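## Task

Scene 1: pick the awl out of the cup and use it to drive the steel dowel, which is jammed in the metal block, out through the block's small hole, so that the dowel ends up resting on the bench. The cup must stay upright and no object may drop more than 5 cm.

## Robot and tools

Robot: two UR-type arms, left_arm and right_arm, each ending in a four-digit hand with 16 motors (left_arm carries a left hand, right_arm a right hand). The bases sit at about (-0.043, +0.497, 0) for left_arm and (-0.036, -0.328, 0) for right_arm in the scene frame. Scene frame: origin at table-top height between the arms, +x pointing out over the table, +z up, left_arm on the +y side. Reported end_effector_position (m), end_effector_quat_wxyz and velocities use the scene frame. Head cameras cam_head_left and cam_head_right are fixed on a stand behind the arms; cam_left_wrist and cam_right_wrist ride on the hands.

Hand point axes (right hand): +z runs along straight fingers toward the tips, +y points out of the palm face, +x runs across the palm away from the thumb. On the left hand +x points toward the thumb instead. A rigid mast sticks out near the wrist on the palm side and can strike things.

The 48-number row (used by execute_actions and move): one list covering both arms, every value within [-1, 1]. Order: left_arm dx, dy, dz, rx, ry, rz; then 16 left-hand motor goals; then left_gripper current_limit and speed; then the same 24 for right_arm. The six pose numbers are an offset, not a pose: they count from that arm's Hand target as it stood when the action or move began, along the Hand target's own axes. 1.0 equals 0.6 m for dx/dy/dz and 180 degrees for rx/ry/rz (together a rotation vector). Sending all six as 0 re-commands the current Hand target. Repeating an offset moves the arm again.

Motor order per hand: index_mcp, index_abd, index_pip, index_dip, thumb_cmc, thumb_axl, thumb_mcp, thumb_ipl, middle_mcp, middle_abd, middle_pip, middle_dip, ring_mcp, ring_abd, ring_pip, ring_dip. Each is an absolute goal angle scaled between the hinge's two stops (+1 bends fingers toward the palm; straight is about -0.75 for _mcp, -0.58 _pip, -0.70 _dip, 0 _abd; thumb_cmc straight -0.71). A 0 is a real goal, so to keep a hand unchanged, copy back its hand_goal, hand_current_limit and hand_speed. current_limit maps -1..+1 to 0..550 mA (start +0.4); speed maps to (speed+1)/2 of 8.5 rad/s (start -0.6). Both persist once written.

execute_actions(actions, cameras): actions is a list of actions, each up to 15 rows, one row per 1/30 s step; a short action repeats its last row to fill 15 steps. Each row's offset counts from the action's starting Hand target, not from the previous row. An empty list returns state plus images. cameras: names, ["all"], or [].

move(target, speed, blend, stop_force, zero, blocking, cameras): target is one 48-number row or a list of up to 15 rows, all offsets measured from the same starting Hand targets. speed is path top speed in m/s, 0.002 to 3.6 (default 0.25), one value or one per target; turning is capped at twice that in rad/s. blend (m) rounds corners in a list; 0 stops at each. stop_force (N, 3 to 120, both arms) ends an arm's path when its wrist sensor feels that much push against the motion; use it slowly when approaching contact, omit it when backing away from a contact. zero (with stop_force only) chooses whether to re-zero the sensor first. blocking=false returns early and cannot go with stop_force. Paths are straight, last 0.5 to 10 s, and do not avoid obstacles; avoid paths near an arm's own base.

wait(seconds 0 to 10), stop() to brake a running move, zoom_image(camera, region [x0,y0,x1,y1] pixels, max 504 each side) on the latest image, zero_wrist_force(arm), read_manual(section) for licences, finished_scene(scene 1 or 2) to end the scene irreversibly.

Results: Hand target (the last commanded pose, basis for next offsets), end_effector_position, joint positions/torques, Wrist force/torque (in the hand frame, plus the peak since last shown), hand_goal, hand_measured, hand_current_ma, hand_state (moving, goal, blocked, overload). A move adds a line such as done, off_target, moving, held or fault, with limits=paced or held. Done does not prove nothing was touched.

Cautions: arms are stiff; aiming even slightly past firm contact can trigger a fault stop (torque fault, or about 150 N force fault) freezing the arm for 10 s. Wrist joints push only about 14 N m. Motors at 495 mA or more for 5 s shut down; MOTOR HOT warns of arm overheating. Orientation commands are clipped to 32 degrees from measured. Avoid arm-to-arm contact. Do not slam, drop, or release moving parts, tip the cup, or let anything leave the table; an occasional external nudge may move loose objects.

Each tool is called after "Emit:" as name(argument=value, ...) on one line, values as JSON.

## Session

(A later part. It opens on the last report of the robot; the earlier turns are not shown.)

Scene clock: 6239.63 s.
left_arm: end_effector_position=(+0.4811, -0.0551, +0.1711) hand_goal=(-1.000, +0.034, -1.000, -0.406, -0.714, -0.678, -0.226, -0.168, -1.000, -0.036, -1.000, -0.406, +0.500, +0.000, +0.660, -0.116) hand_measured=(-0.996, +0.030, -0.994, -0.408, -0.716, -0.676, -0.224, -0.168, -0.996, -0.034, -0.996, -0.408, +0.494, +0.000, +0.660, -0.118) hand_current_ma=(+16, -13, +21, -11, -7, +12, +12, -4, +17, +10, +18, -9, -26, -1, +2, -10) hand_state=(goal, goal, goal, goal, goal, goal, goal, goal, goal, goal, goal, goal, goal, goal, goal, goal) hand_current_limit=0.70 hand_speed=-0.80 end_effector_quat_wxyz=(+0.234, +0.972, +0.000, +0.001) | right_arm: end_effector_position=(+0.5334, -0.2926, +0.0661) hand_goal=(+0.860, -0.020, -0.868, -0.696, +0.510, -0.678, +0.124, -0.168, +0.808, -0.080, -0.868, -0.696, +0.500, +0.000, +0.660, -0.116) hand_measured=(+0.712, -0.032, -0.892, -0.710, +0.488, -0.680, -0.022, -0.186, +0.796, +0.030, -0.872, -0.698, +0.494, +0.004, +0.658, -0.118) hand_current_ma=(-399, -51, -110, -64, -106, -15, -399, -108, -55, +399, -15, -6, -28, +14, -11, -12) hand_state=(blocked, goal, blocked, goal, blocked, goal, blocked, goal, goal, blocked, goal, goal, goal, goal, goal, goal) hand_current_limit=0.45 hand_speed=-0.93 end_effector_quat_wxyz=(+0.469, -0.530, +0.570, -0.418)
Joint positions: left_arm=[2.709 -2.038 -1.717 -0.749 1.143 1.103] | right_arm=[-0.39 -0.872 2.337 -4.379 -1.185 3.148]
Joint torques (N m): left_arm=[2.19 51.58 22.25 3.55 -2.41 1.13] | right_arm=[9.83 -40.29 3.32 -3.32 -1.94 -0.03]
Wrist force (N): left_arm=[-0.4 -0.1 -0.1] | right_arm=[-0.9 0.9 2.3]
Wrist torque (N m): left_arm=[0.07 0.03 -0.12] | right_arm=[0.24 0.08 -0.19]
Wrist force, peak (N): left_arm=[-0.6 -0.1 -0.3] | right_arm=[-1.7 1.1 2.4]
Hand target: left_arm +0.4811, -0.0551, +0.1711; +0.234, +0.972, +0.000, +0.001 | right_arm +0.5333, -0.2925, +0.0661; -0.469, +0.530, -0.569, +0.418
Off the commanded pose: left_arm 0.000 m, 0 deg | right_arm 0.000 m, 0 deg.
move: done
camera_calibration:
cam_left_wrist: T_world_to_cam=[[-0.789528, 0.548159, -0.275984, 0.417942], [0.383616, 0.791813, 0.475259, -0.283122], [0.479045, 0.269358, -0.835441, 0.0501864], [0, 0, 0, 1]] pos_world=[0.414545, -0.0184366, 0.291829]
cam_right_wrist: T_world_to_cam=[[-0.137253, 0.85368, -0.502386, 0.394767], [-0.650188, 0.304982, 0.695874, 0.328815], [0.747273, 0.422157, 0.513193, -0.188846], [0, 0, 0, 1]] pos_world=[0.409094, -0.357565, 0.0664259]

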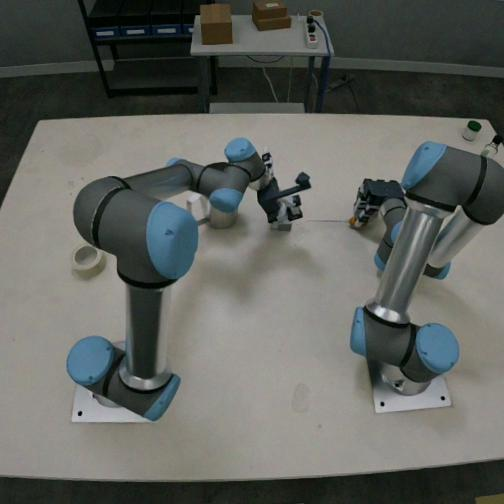

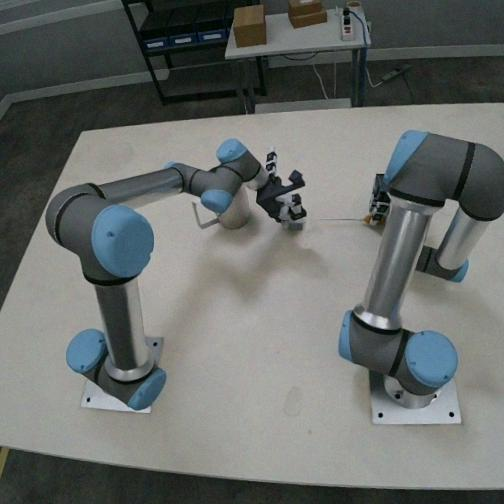

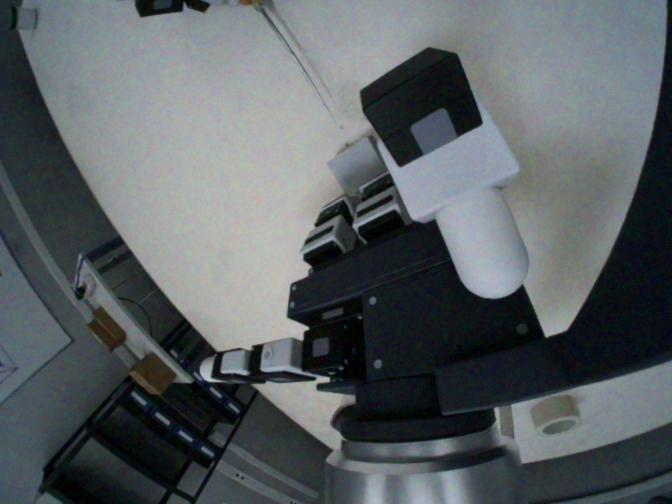

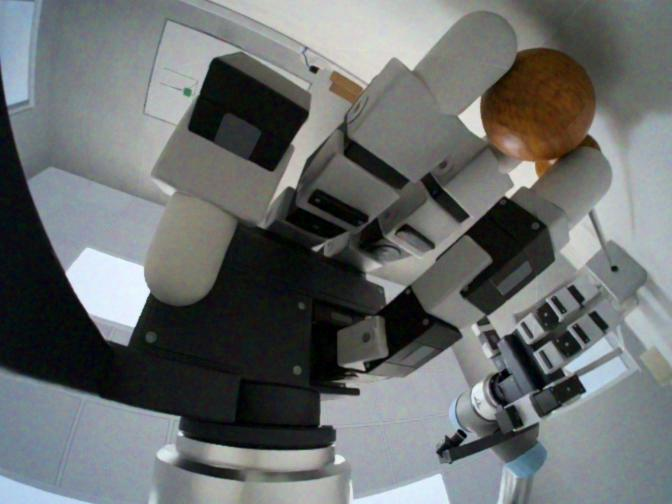

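Emit:
move(target=[[0,0,0,0,0,0,-1,0.035,-1,-0.406,-0.714,-0.678,-0.226,-0.168,-1,-0.035,-1,-0.406,0.5,0,0.66,-0.116,0.7,-0.8,0.0009,0.0093,0.0044,0,0,0,0.86,-0.02,-0.8686,-0.6957,0.511,-0.677,0.125,-0.1676,0.808,-0.08,-0.8686,-0.6957,0.5,0,0.66,-0.116,0.45,-0.93],[0,0,0,0,0,0,-1,0.035,-1,-0.406,-0.714,-0.678,-0.226,-0.168,-1,-0.035,-1,-0.406,0.5,0,0.66,-0.116,0.7,-0.8,-0.0406,0.0130,0.0052,0,0,0,0.86,-0.02,-0.8686,-0.6957,0.511,-0.677,0.125,-0.1676,0.808,-0.08,-0.8686,-0.6957,0.5,0,0.66,-0.116,0.45,-0.93]], speed=0.03, stop_force=6, cameras=["all"])

Emit:
zoom_image(camera="cam_right_wrist", region=[540, 180, 672, 340])

Emit:
zoom_image(camera="cam_left_wrist", region=[250, 40, 430, 200])

Emit:
zoom_image(camera="cam_head_left", region=[270, 180, 390, 270])

Emit:
zoom_image(camera="cam_head_right", region=[280, 180, 400, 270])

Scene clock: 6264.43 s.
left_arm: end_effector_position=(+0.4811, -0.0551, +0.1711) hand_goal=(-1.000, +0.034, -1.000, -0.406, -0.714, -0.678, -0.226, -0.168, -1.000, -0.036, -1.000, -0.406, +0.500, +0.000, +0.660, -0.116) hand_measured=(-0.996, +0.030, -0.994, -0.408, -0.716, -0.676, -0.224, -0.168, -0.996, -0.034, -0.996, -0.408, +0.494, +0.000, +0.660, -0.118) hand_current_ma=(+16, -13, +21, -11, -7, +12, +12, -4, +17, +10, +18, -9, -26, -1, +2, -10) hand_state=(goal, goal, goal, goal, goal, goal, goal, goal, goal, goal, goal, goal, goal, goal, goal, goal) hand_current_limit=0.70 hand_speed=-0.80 end_effector_quat_wxyz=(+0.234, +0.972, +0.000, +0.001) | right_arm: end_effector_position=(+0.5347, -0.2674, +0.0601) hand_goal=(+0.860, -0.020, -0.868, -0.696, +0.510, -0.678, +0.124, -0.168, +0.808, -0.080, -0.868, -0.696, +0.500, +0.000, +0.660, -0.116) hand_measured=(+0.712, -0.032, -0.892, -0.710, +0.488, -0.680, -0.022, -0.186, +0.798, +0.030, -0.872, -0.698, +0.494, +0.004, +0.658, -0.118) hand_current_ma=(-399, -51, -111, -64, -109, -15, -399, -110, -47, +399, -15, -6, -28, +14, -11, -12) hand_state=(blocked, goal, blocked, goal, blocked, goal, blocked, goal, goal, blocked, goal, goal, goal, goal, goal, goal) hand_current_limit=0.45 hand_speed=-0.93 end_effector_quat_wxyz=(+0.469, -0.530, +0.569, -0.418)
Joint positions: left_arm=[2.709 -2.038 -1.717 -0.749 1.143 1.103] | right_arm=[-0.318 -0.851 2.326 -4.394 -1.254 3.165]
Joint torques (N m): left_arm=[4.08 51.97 22.51 3.41 -2.24 0.78] | right_arm=[-11.74 -29.21 0.56 -1.11 2.38 -2.41]
Wrist force (N): left_arm=[-0.3 -0.1 -0.1] | right_arm=[-1.2 0.8 2.2]
Wrist torque (N m): left_arm=[0.07 0.02 -0.12] | right_arm=[0.22 0.12 -0.21]
Wrist force, peak (N): left_arm=[-0.3 -0.5 -0.3] | right_arm=[-1.5 1.0 2.6]
Hand target: left_arm +0.4811, -0.0551, +0.1711; +0.234, +0.972, +0.000, +0.001 | right_arm +0.5347, -0.2674, +0.0601; -0.469, +0.530, -0.569, +0.418
Off the commanded pose: left_arm 0.000 m, 0 deg | right_arm 0.000 m, 0 deg.
move: done
camera_calibration:
cam_left_wrist: T_world_to_cam=[[-0.789528, 0.548159, -0.275984, 0.417942], [0.383616, 0.791813, 0.475259, -0.283122], [0.479045, 0.269358, -0.835441, 0.0501864], [0, 0, 0, 1]] pos_world=[0.414545, -0.0184366, 0.291829]
cam_right_wrist: T_world_to_cam=[[-0.137469, 0.853573, -0.502509, 0.370577], [-0.650302, 0.304897, 0.695805, 0.326268], [0.747134, 0.422435, 0.513166, -0.197259], [0, 0, 0, 1]] pos_world=[0.410494, -0.332464, 0.0604261]

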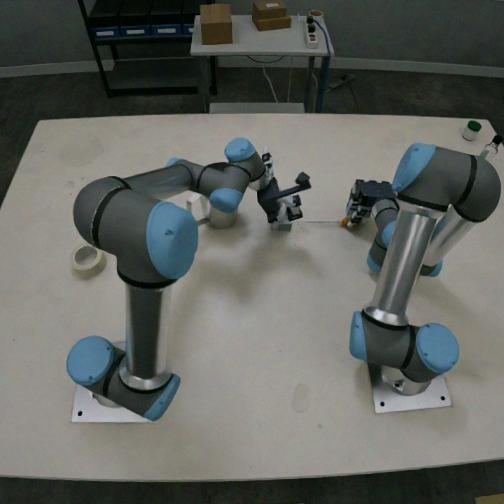

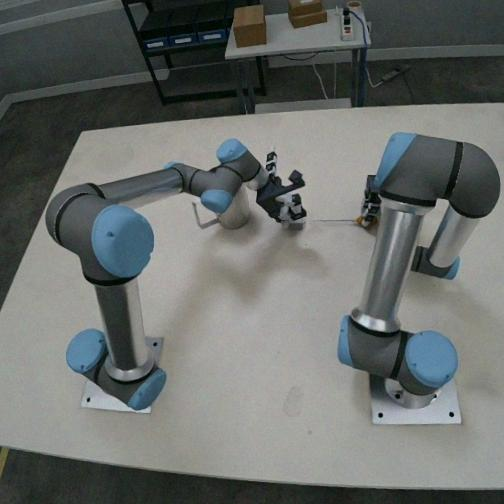

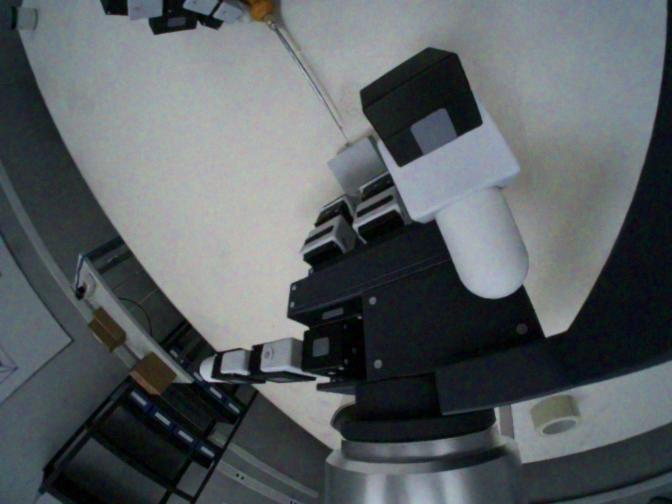

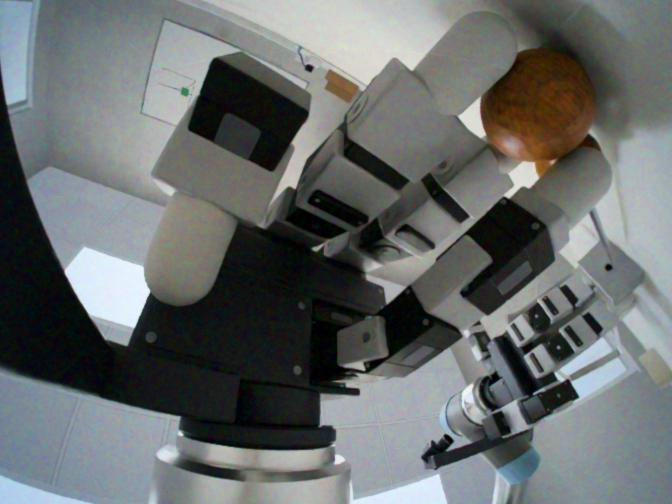

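Scaled by 3.150 from the camera's 672x504 image, which has a finer 960x720 frame.

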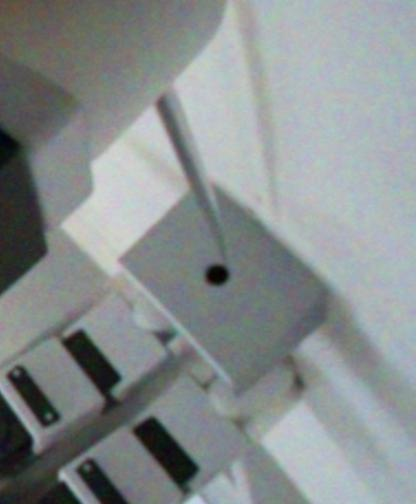

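Scaled by 2.800 from the camera's 672x504 image, which has a finer 960x720 frame.

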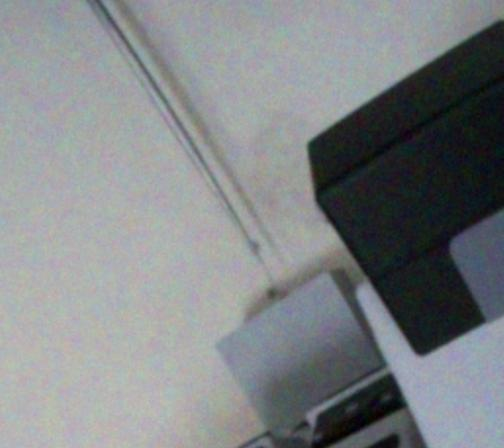

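Scaled by 4.200 from the camera's 504x504 image, which has a finer 720x720 frame.

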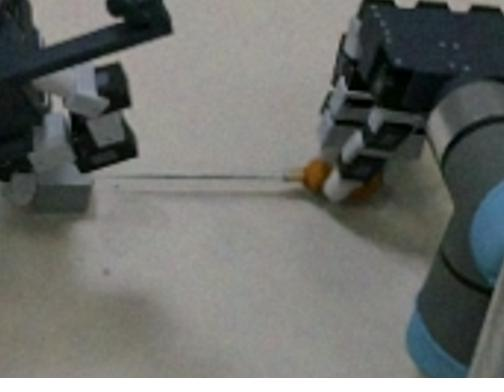

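Scaled by 4.200 from the camera's 504x504 image, which has a finer 720x720 frame.

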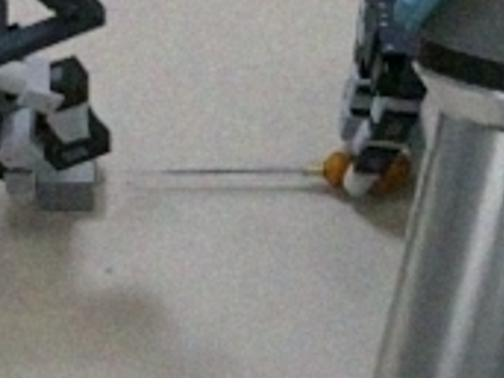

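Emit:
zoom_image(camera="cam_right_wrist", region=[585, 235, 645, 285])

Emit:
zoom_image(camera="cam_left_wrist", region=[320, 100, 390, 160])

Scaled by 8.400 from the camera's 672x504 image, which has a finer 960x720 frame.

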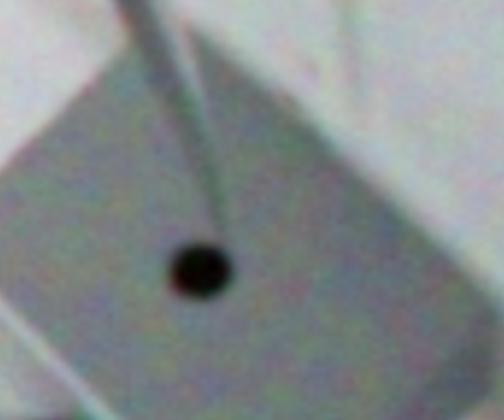

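Scaled by 7.200 from the camera's 672x504 image, which has a finer 960x720 frame.

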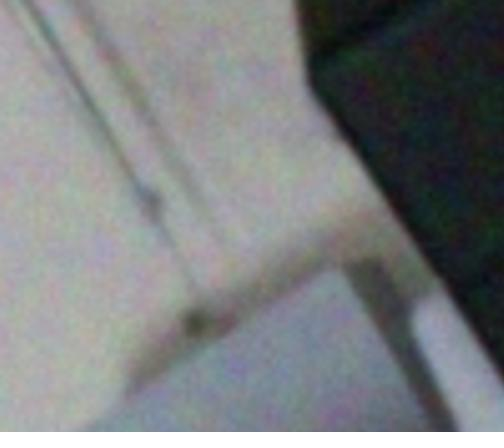

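Emit:
move(target=[[0,0,0,0,0,0,-1,0.035,-1,-0.406,-0.714,-0.678,-0.226,-0.168,-1,-0.035,-1,-0.406,0.5,0,0.66,-0.116,0.7,-0.8,0.0009,-0.0016,-0.0003,0,-0.0012,0.0054,0.86,-0.02,-0.8686,-0.6957,0.511,-0.677,0.125,-0.1676,0.808,-0.08,-0.8686,-0.6957,0.5,0,0.66,-0.116,0.45,-0.93]], speed=0.03, cameras=["cam_right_wrist","cam_left_wrist"])

Emit:
zoom_image(camera="cam_right_wrist", region=[585, 235, 645, 285])

Emit:
zoom_image(camera="cam_left_wrist", region=[310, 100, 400, 170])

Scene clock: 6324.33 s.
left_arm: end_effector_position=(+0.4811, -0.0551, +0.1711) hand_goal=(-1.000, +0.034, -1.000, -0.406, -0.714, -0.678, -0.226, -0.168, -1.000, -0.036, -1.000, -0.406, +0.500, +0.000, +0.660, -0.116) hand_measured=(-0.996, +0.030, -0.994, -0.408, -0.716, -0.676, -0.224, -0.168, -0.996, -0.034, -0.996, -0.408, +0.494, +0.000, +0.660, -0.118) hand_current_ma=(+16, -13, +21, -11, -7, +12, +12, -4, +17, +10, +18, -9, -26, -1, +2, -10) hand_state=(goal, goal, goal, goal, goal, goal, goal, goal, goal, goal, goal, goal, goal, goal, goal, goal) hand_current_limit=0.70 hand_speed=-0.80 end_effector_quat_wxyz=(+0.234, +0.972, +0.000, +0.001) | right_arm: end_effector_position=(+0.5347, -0.2681, +0.0611) hand_goal=(+0.860, -0.020, -0.868, -0.696, +0.510, -0.678, +0.124, -0.168, +0.808, -0.080, -0.868, -0.696, +0.500, +0.000, +0.660, -0.116) hand_measured=(+0.712, -0.032, -0.892, -0.710, +0.488, -0.680, -0.022, -0.186, +0.798, +0.030, -0.872, -0.698, +0.494, +0.004, +0.658, -0.118) hand_current_ma=(-399, -51, -111, -64, -109, -15, -399, -110, -47, +399, -15, -6, -28, +14, -11, -12) hand_state=(blocked, goal, blocked, goal, blocked, goal, blocked, goal, goal, blocked, goal, goal, goal, goal, goal, goal) hand_current_limit=0.45 hand_speed=-0.93 end_effector_quat_wxyz=(+0.474, -0.526, +0.573, -0.413)
Joint positions: left_arm=[2.709 -2.038 -1.717 -0.749 1.143 1.103] | right_arm=[-0.327 -0.852 2.327 -4.393 -1.242 3.18]
Joint torques (N m): left_arm=[1.71 52.63 23.71 3.62 -2.4 0.88] | right_arm=[2.74 -42.17 1.69 -1.05 0 -1.19]
Wrist force (N): left_arm=[-0.4 -0.1 -0.1] | right_arm=[-1.1 0.9 2.5]
Wrist torque (N m): left_arm=[0.07 0.04 -0.12] | right_arm=[0.22 0.09 -0.21]
Wrist force, peak (N): left_arm=[-0.3 -0.2 -0.4] | right_arm=[-1.3 1.0 2.5]
Hand target: left_arm +0.4811, -0.0551, +0.1711; +0.234, +0.972, +0.000, +0.001 | right_arm +0.5347, -0.2681, +0.0610; -0.474, +0.526, -0.573, +0.413
Off the commanded pose: left_arm 0.000 m, 0 deg | right_arm 0.000 m, 0 deg.
move: done
camera_calibration:
cam_left_wrist: T_world_to_cam=[[-0.789528, 0.548159, -0.275984, 0.417942], [0.383616, 0.791813, 0.475259, -0.283122], [0.479045, 0.269358, -0.835441, 0.0501864], [0, 0, 0, 1]] pos_world=[0.414545, -0.0184366, 0.291829]
cam_right_wrist: T_world_to_cam=[[-0.137521, 0.86236, -0.487261, 0.37305], [-0.650307, 0.292452, 0.701123, 0.322166], [0.74712, 0.413288, 0.52058, -0.20035], [0, 0, 0, 1]] pos_world=[0.410495, -0.333119, 0.0601925]
Images, in order (width x height): cam_left_wrist 672x504, cam_right_wrist 672x504.

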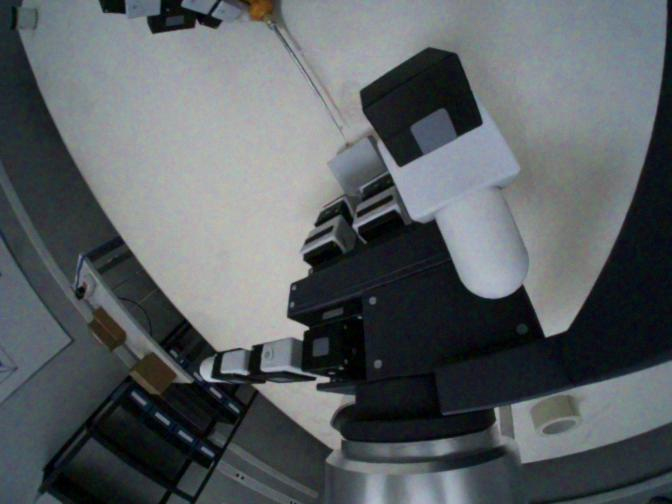

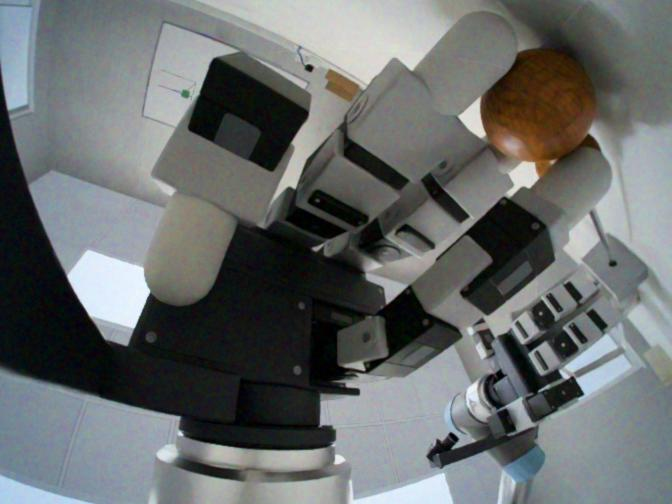

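Scaled by 8.400 from the camera's 672x504 image, which has a finer 960x720 frame.

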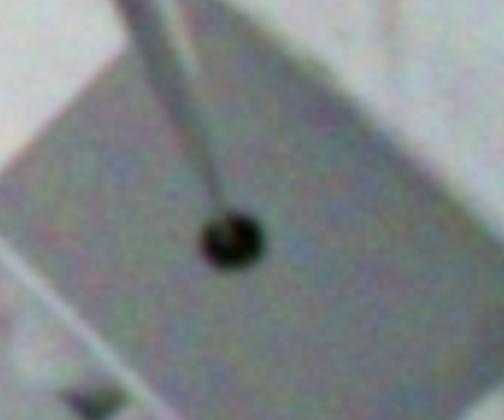

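Scaled by 5.600 from the camera's 672x504 image, which has a finer 960x720 frame.

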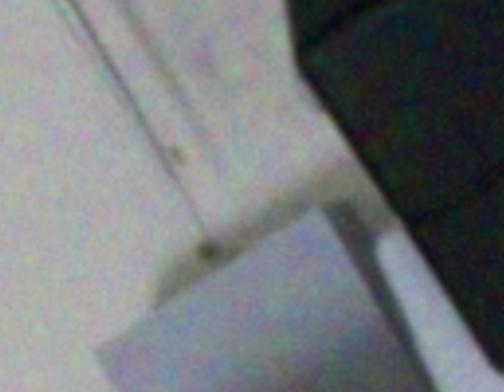

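Emit:
move(target=[[0,0,0,0,0,0,-1,0.035,-1,-0.406,-0.714,-0.678,-0.226,-0.168,-1,-0.035,-1,-0.406,0.5,0,0.66,-0.116,0.7,-0.8,-0.0249,0.0026,0.0006,0,0,0,0.86,-0.02,-0.8686,-0.6957,0.511,-0.677,0.125,-0.1676,0.808,-0.08,-0.8686,-0.6957,0.5,0,0.66,-0.116,0.45,-0.93]], speed=0.02, stop_force=4, cameras=["cam_right_wrist","cam_left_wrist"])

Emit:
zoom_image(camera="cam_right_wrist", region=[575, 215, 655, 285])

Emit:
zoom_image(camera="cam_left_wrist", region=[310, 100, 400, 170])

Scene clock: 6347.47 s.
left_arm: end_effector_position=(+0.4811, -0.0551, +0.1711) hand_goal=(-1.000, +0.034, -1.000, -0.406, -0.714, -0.678, -0.226, -0.168, -1.000, -0.036, -1.000, -0.406, +0.500, +0.000, +0.660, -0.116) hand_measured=(-0.996, +0.030, -0.994, -0.408, -0.716, -0.676, -0.224, -0.168, -0.996, -0.034, -0.996, -0.408, +0.494, +0.000, +0.660, -0.118) hand_current_ma=(+16, -13, +21, -11, -7, +12, +12, -4, +17, +10, +18, -9, -26, -1, +2, -10) hand_state=(goal, goal, goal, goal, goal, goal, goal, goal, goal, goal, goal, goal, goal, goal, goal, goal) hand_current_limit=0.70 hand_speed=-0.80 end_effector_quat_wxyz=(+0.234, +0.972, +0.000, +0.001) | right_arm: end_effector_position=(+0.5347, -0.2530, +0.0611) hand_goal=(+0.860, -0.020, -0.868, -0.696, +0.510, -0.678, +0.124, -0.168, +0.808, -0.080, -0.868, -0.696, +0.500, +0.000, +0.660, -0.116) hand_measured=(+0.712, -0.032, -0.892, -0.710, +0.488, -0.680, -0.022, -0.186, +0.798, +0.030, -0.872, -0.698, +0.494, +0.004, +0.658, -0.118) hand_current_ma=(-399, -51, -111, -64, -109, -15, -399, -110, -47, +399, -15, -6, -28, +14, -11, -12) hand_state=(blocked, goal, blocked, goal, blocked, goal, blocked, goal, goal, blocked, goal, goal, goal, goal, goal, goal) hand_current_limit=0.45 hand_speed=-0.93 end_effector_quat_wxyz=(+0.474, -0.526, +0.573, -0.413)
Joint positions: left_arm=[2.709 -2.038 -1.717 -0.749 1.143 1.103] | right_arm=[-0.284 -0.851 2.323 -4.393 -1.284 3.189]
Joint torques (N m): left_arm=[4.71 51.62 24.22 3.79 -2.3 1.12] | right_arm=[-10.55 -30.22 0.1 -2.15 2.41 -2.39]
Wrist force (N): left_arm=[-0.4 -0.2 0.0] | right_arm=[-1.2 0.7 2.4]
Wrist torque (N m): left_arm=[0.05 0.03 -0.12] | right_arm=[0.19 0.11 -0.22]
Wrist force, peak (N): left_arm=[-0.4 -0.2 -0.4] | right_arm=[-1.4 1.2 2.5]
Hand target: left_arm +0.4811, -0.0551, +0.1711; +0.234, +0.972, +0.000, +0.001 | right_arm +0.5347, -0.2530, +0.0611; -0.474, +0.526, -0.573, +0.413
Off the commanded pose: left_arm 0.000 m, 0 deg | right_arm 0.000 m, 0 deg.
move: done
camera_calibration:
cam_left_wrist: T_world_to_cam=[[-0.789528, 0.548159, -0.275984, 0.417942], [0.383616, 0.791813, 0.475259, -0.283122], [0.479045, 0.269358, -0.835441, 0.0501864], [0, 0, 0, 1]] pos_world=[0.414545, -0.0184366, 0.291829]
cam_right_wrist: T_world_to_cam=[[-0.13758, 0.862184, -0.487556, 0.360149], [-0.650276, 0.292676, 0.701058, 0.317771], [0.747136, 0.413498, 0.520391, -0.206531], [0, 0, 0, 1]] pos_world=[0.410495, -0.318118, 0.0602932]
Images, in order (width x height): cam_left_wrist 672x504, cam_right_wrist 672x504.

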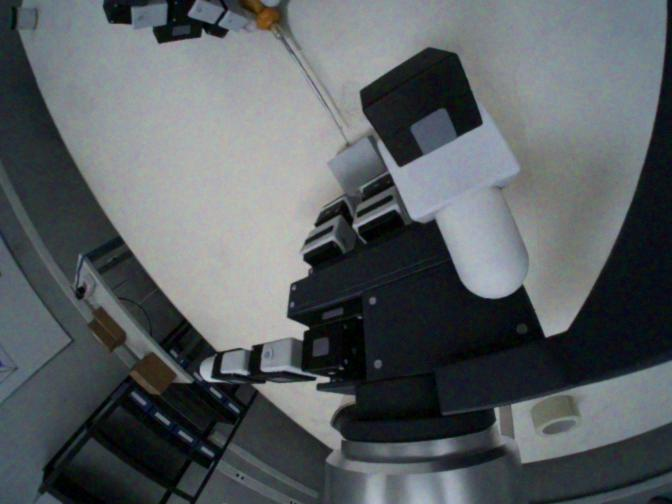

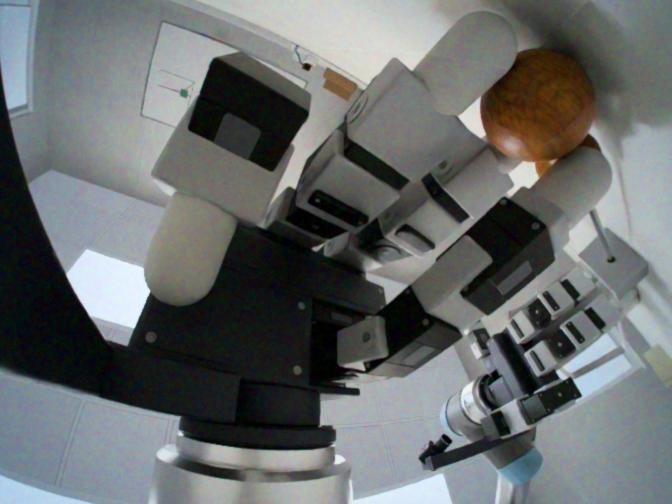

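Scaled by 6.300 from the camera's 672x504 image, which has a finer 960x720 frame.

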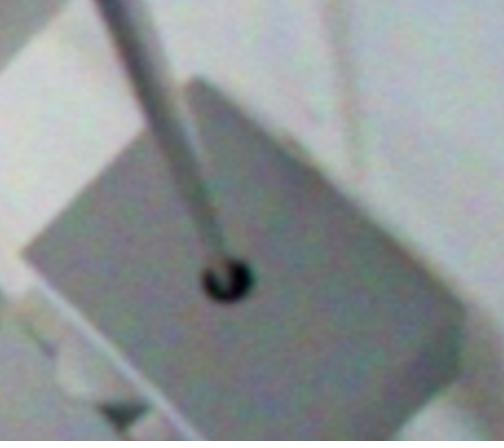

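Scaled by 5.600 from the camera's 672x504 image, which has a finer 960x720 frame.

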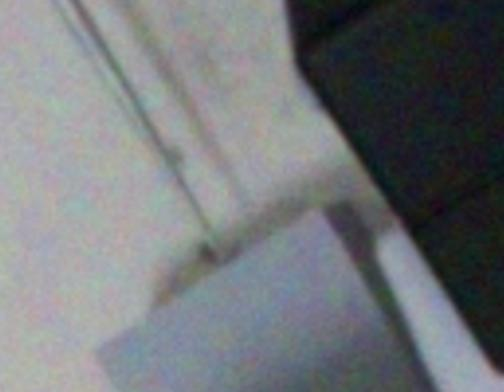

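Emit:
move(target=[[0,0,0,0,0,0,-1,0.035,-1,-0.406,-0.714,-0.678,-0.226,-0.168,-1,-0.035,-1,-0.406,0.5,0,0.66,-0.116,0.7,-0.8,-0.0332,0.0035,0.0008,0,0,0,0.86,-0.02,-0.8686,-0.6957,0.511,-0.677,0.125,-0.1676,0.808,-0.08,-0.8686,-0.6957,0.5,0,0.66,-0.116,0.45,-0.93]], speed=0.02, stop_force=4, cameras=["cam_right_wrist","cam_left_wrist"])

Emit:
zoom_image(camera="cam_right_wrist", region=[575, 215, 655, 285])

Emit:
zoom_image(camera="cam_left_wrist", region=[310, 100, 400, 170])

Scene clock: 6354.17 s.
left_arm: end_effector_position=(+0.4811, -0.0551, +0.1711) hand_goal=(-1.000, +0.034, -1.000, -0.406, -0.714, -0.678, -0.226, -0.168, -1.000, -0.036, -1.000, -0.406, +0.500, +0.000, +0.660, -0.116) hand_measured=(-1.000, +0.030, -1.000, -0.410, -0.716, -0.676, -0.224, -0.168, -1.000, -0.034, -1.000, -0.410, +0.494, +0.000, +0.660, -0.118) hand_current_ma=(+0, -11, +0, -16, -7, +12, +12, -4, +0, +10, +0, -16, -26, -1, +2, -10) hand_state=(goal, goal, goal, goal, goal, goal, goal, goal, goal, goal, goal, goal, goal, goal, goal, goal) hand_current_limit=0.70 hand_speed=-0.80 end_effector_quat_wxyz=(+0.234, +0.972, +0.000, +0.001) | right_arm: end_effector_position=(+0.5347, -0.2447, +0.0611) hand_goal=(+0.860, -0.020, -0.868, -0.696, +0.510, -0.678, +0.124, -0.168, +0.808, -0.080, -0.868, -0.696, +0.500, +0.000, +0.660, -0.116) hand_measured=(+0.712, -0.028, -0.892, -0.710, +0.490, -0.680, -0.020, -0.186, +0.798, +0.032, -0.872, -0.698, +0.494, +0.004, +0.658, -0.118) hand_current_ma=(-399, -31, -111, -64, -95, -15, -399, -110, -47, +399, -15, -6, -28, +14, -11, -12) hand_state=(blocked, goal, blocked, goal, blocked, goal, blocked, goal, goal, blocked, goal, goal, goal, goal, goal, goal) hand_current_limit=0.45 hand_speed=-0.93 end_effector_quat_wxyz=(+0.474, -0.526, +0.573, -0.413)
Joint positions: left_arm=[2.709 -2.038 -1.717 -0.749 1.143 1.103] | right_arm=[-0.261 -0.851 2.319 -4.392 -1.307 3.195]
Joint torques (N m): left_arm=[3.1 52.66 23 3.47 -2.1 0.88] | right_arm=[6.91 -43.24 3.71 -3.29 -1.57 -2.32]
Wrist force (N): left_arm=[-0.4 -2.0 -2.8] | right_arm=[0.5 0.7 2.3]
Wrist torque (N m): left_arm=[0.52 0.00 -0.13] | right_arm=[0.21 0.03 -0.25]
Wrist force, peak (N): left_arm=[-0.6 -2.7 -3.0] | right_arm=[2.7 0.6 2.2]
Hand target: left_arm +0.4811, -0.0551, +0.1711; +0.234, +0.972, +0.000, +0.001 | right_arm +0.5347, -0.2447, +0.0611; -0.474, +0.526, -0.573, +0.413 (not the last commanded pose)
Off the commanded pose: left_arm 0.000 m, 0 deg | right_arm 0.012 m, 0 deg.
move: contact (right_arm)
camera_calibration:
cam_left_wrist: T_world_to_cam=[[-0.789528, 0.548159, -0.275984, 0.417942], [0.383616, 0.791813, 0.475259, -0.283122], [0.479045, 0.269358, -0.835441, 0.0501864], [0, 0, 0, 1]] pos_world=[0.414545, -0.0184366, 0.291829]
cam_right_wrist: T_world_to_cam=[[-0.137524, 0.862158, -0.487617, 0.352965], [-0.650288, 0.29275, 0.701016, 0.315372], [0.747136, 0.413498, 0.520391, -0.209962], [0, 0, 0, 1]] pos_world=[0.410495, -0.309818, 0.0602933]
Images, in order (width x height): cam_left_wrist 672x504, cam_right_wrist 672x504.

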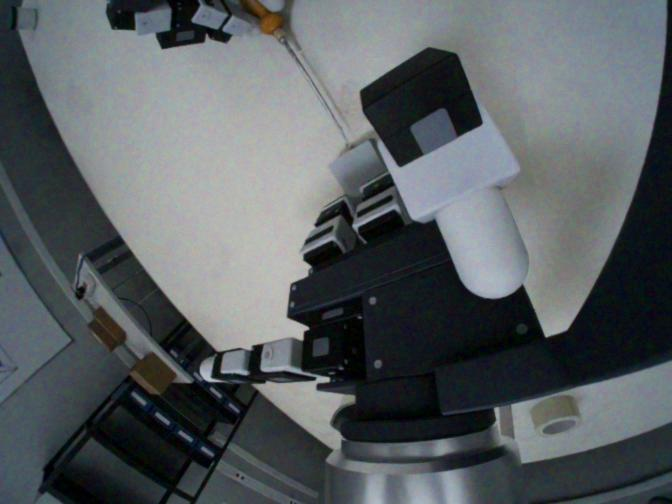

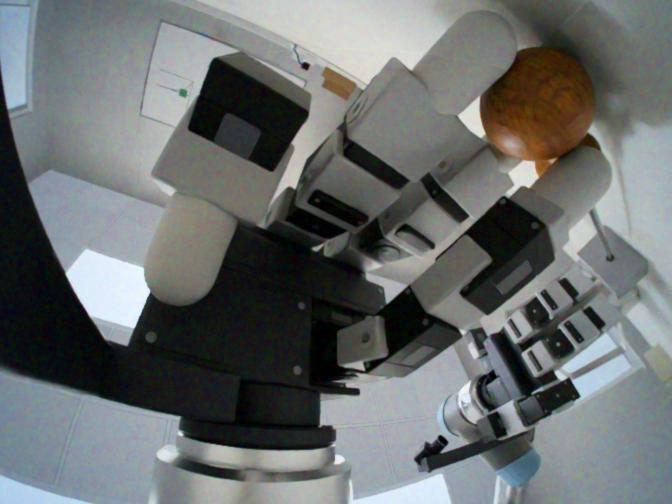

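Scaled by 6.300 from the camera's 672x504 image, which has a finer 960x720 frame.

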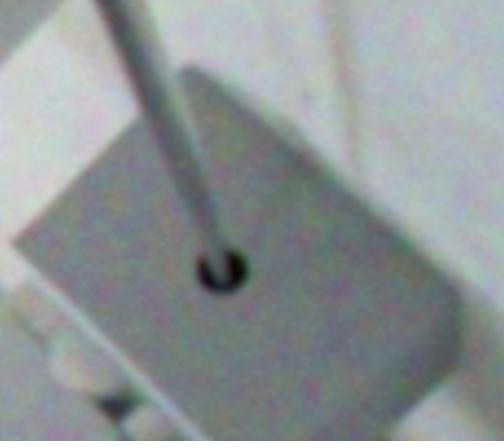

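Scaled by 5.600 from the camera's 672x504 image, which has a finer 960x720 frame.

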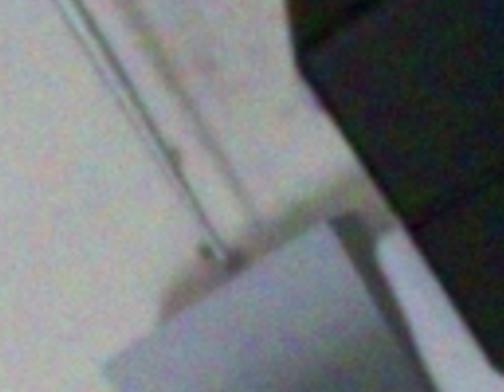

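Emit:
move(target=[[0,0,0,0,0,0,-1,0.035,-1,-0.406,-0.714,-0.678,-0.226,-0.168,-1,-0.035,-1,-0.406,0.5,0,0.66,-0.116,0.7,-0.8,-0.0249,0.0026,0.0006,0,0,0,0.86,-0.02,-0.8686,-0.6957,0.511,-0.677,0.125,-0.1676,0.808,-0.08,-0.8686,-0.6957,0.5,0,0.66,-0.116,0.6,-0.93]], speed=0.015, stop_force=14, cameras=["cam_right_wrist","cam_left_wrist"])

Emit:
zoom_image(camera="cam_right_wrist", region=[575, 215, 655, 285])

Emit:
zoom_image(camera="cam_left_wrist", region=[310, 100, 400, 210])

Scene clock: 6362.47 s.
left_arm: end_effector_position=(+0.4811, -0.0551, +0.1711) hand_goal=(-1.000, +0.034, -1.000, -0.406, -0.714, -0.678, -0.226, -0.168, -1.000, -0.036, -1.000, -0.406, +0.500, +0.000, +0.660, -0.116) hand_measured=(-1.000, +0.030, -1.000, -0.410, -0.716, -0.676, -0.224, -0.168, -1.000, -0.034, -1.000, -0.410, +0.494, +0.000, +0.660, -0.118) hand_current_ma=(+0, -11, +0, -17, -7, +12, +12, -4, +0, +10, +0, -17, -26, -1, +2, -10) hand_state=(goal, goal, goal, goal, goal, goal, goal, goal, goal, goal, goal, goal, goal, goal, goal, goal) hand_current_limit=0.70 hand_speed=-0.80 end_effector_quat_wxyz=(+0.234, +0.972, +0.000, +0.001) | right_arm: end_effector_position=(+0.5347, -0.2297, +0.0611) hand_goal=(+0.860, -0.020, -0.868, -0.696, +0.510, -0.678, +0.124, -0.168, +0.808, -0.080, -0.868, -0.696, +0.500, +0.000, +0.660, -0.116) hand_measured=(+0.712, -0.032, -0.894, -0.710, +0.486, -0.682, -0.018, -0.188, +0.798, +0.030, -0.872, -0.698, +0.494, +0.004, +0.658, -0.118) hand_current_ma=(-440, -51, -117, -68, -111, -17, -440, -121, -49, +440, -15, -6, -28, +14, -11, -12) hand_state=(blocked, goal, blocked, goal, blocked, goal, blocked, goal, goal, blocked, goal, goal, goal, goal, goal, goal) hand_current_limit=0.60 hand_speed=-0.93 end_effector_quat_wxyz=(+0.474, -0.526, +0.573, -0.413)
Joint positions: left_arm=[2.709 -2.038 -1.717 -0.749 1.143 1.103] | right_arm=[-0.218 -0.85 2.313 -4.388 -1.349 3.204]
Joint torques (N m): left_arm=[1.87 52.03 21.11 3.51 -2.12 1.04] | right_arm=[-11.22 -31.19 0.75 -3.18 2.52 -2.27]
Wrist force (N): left_arm=[-0.3 -0.5 -0.7] | right_arm=[-1.3 0.9 2.4]
Wrist torque (N m): left_arm=[0.16 0.01 -0.12] | right_arm=[0.22 0.11 -0.22]
Wrist force, peak (N): left_arm=[-0.5 -2.6 -3.3] | right_arm=[3.1 0.6 2.2]
Hand target: left_arm +0.4811, -0.0551, +0.1711; +0.234, +0.972, +0.000, +0.001 | right_arm +0.5347, -0.2297, +0.0611; -0.474, +0.526, -0.573, +0.413
Off the commanded pose: left_arm 0.000 m, 0 deg | right_arm 0.000 m, 0 deg.
move: done
camera_calibration:
cam_left_wrist: T_world_to_cam=[[-0.789528, 0.548159, -0.275984, 0.417942], [0.383616, 0.791813, 0.475259, -0.283122], [0.479045, 0.269358, -0.835441, 0.0501864], [0, 0, 0, 1]] pos_world=[0.414545, -0.0184366, 0.291829]
cam_right_wrist: T_world_to_cam=[[-0.137526, 0.862149, -0.487634, 0.339945], [-0.650338, 0.292735, 0.700975, 0.31097], [0.747092, 0.413529, 0.520429, -0.216181], [0, 0, 0, 1]] pos_world=[0.410495, -0.294718, 0.0602933]
Images, in order (width x height): cam_left_wrist 672x504, cam_right_wrist 672x504.

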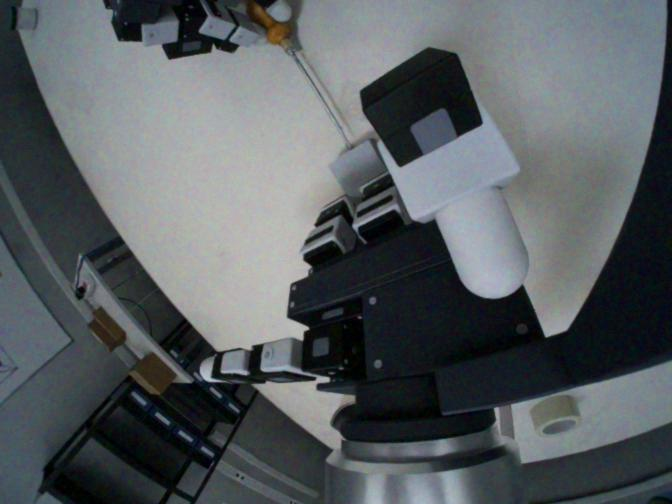

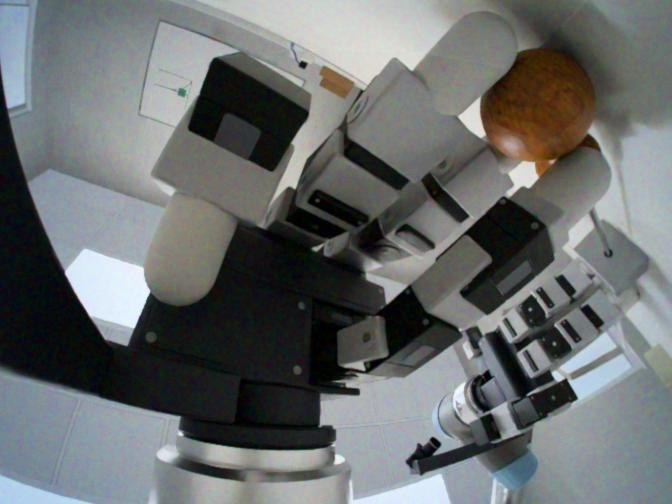

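Scaled by 6.300 from the camera's 672x504 image, which has a finer 960x720 frame.

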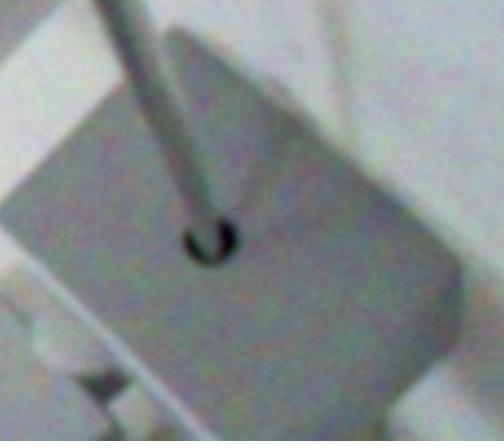

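Scaled by 4.582 from the camera's 672x504 image, which has a finer 960x720 frame.

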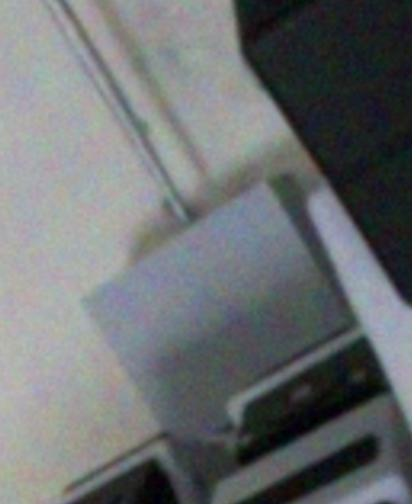

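Emit:
execute_actions(actions=[], cameras=["cam_head_left","cam_head_right"])

Emit:
zoom_image(camera="cam_head_left", region=[240, 190, 310, 250])

Emit:
zoom_image(camera="cam_head_right", region=[255, 190, 325, 250])

Scene clock: 6368.43 s.
left_arm: end_effector_position=(+0.4811, -0.0551, +0.1711) hand_goal=(-1.000, +0.034, -1.000, -0.406, -0.714, -0.678, -0.226, -0.168, -1.000, -0.036, -1.000, -0.406, +0.500, +0.000, +0.660, -0.116) hand_measured=(-1.000, +0.030, -1.000, -0.410, -0.716, -0.676, -0.224, -0.168, -1.000, -0.034, -1.000, -0.410, +0.494, +0.000, +0.660, -0.118) hand_current_ma=(+0, -11, +0, -17, -7, +12, +12, -4, +0, +10, +0, -15, -26, -1, +2, -10) hand_state=(goal, goal, goal, goal, goal, goal, goal, goal, goal, goal, goal, goal, goal, goal, goal, goal) hand_current_limit=0.70 hand_speed=-0.80 end_effector_quat_wxyz=(+0.234, +0.972, +0.000, +0.001) | right_arm: end_effector_position=(+0.5347, -0.2297, +0.0611) hand_goal=(+0.860, -0.020, -0.868, -0.696, +0.510, -0.678, +0.124, -0.168, +0.808, -0.080, -0.868, -0.696, +0.500, +0.000, +0.660, -0.116) hand_measured=(+0.712, -0.032, -0.894, -0.710, +0.486, -0.682, -0.018, -0.188, +0.798, +0.030, -0.872, -0.698, +0.494, +0.004, +0.658, -0.118) hand_current_ma=(-440, -51, -117, -68, -111, -17, -440, -121, -49, +440, -15, -6, -28, +14, -11, -12) hand_state=(blocked, goal, blocked, goal, blocked, goal, blocked, goal, goal, blocked, goal, goal, goal, goal, goal, goal) hand_current_limit=0.60 hand_speed=-0.93 end_effector_quat_wxyz=(+0.474, -0.526, +0.573, -0.413)
Joint positions: left_arm=[2.709 -2.038 -1.717 -0.749 1.143 1.103] | right_arm=[-0.218 -0.85 2.313 -4.388 -1.349 3.204]
Joint velocities: within noise
Joint torques (N m): left_arm=[1.81 50.25 20.93 3.47 -2.41 0.94] | right_arm=[-11.3 -42.89 0.53 -2.98 2.36 -2.29]
Wrist force (N): left_arm=[-0.3 -0.5 -0.4] | right_arm=[-1.1 0.8 2.2]
Wrist torque (N m): left_arm=[0.10 0.03 -0.11] | right_arm=[0.23 0.11 -0.20]
Wrist force, peak (N): left_arm=[-0.4 -0.7 -0.7] | right_arm=[-1.3 0.8 2.6]
Hand target: left_arm +0.4811, -0.0551, +0.1711; +0.234, +0.972, +0.000, +0.001 | right_arm +0.5347, -0.2297, +0.0611; -0.474, +0.526, -0.573, +0.413
Off the commanded pose: left_arm 0.000 m, 0 deg | right_arm 0.000 m, 0 deg.
Images, in order (width x height): cam_head_left 504x504, cam_head_right 504x504.

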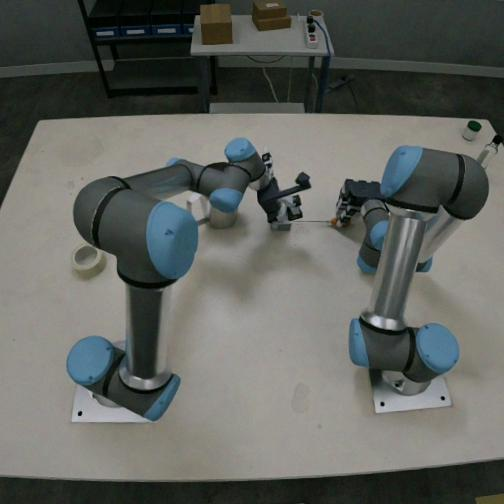

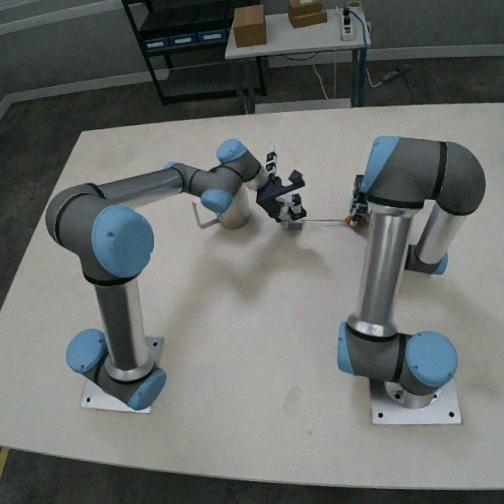

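Scaled by 7.200 from the camera's 504x504 image, which has a finer 720x720 frame.

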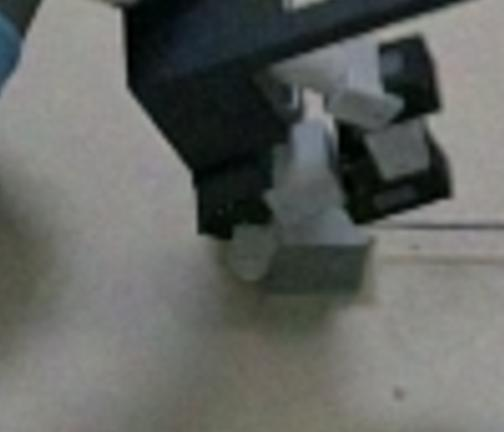

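Scaled by 7.200 from the camera's 504x504 image, which has a finer 720x720 frame.

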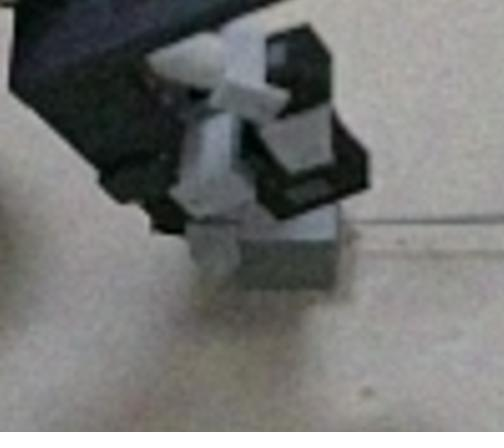

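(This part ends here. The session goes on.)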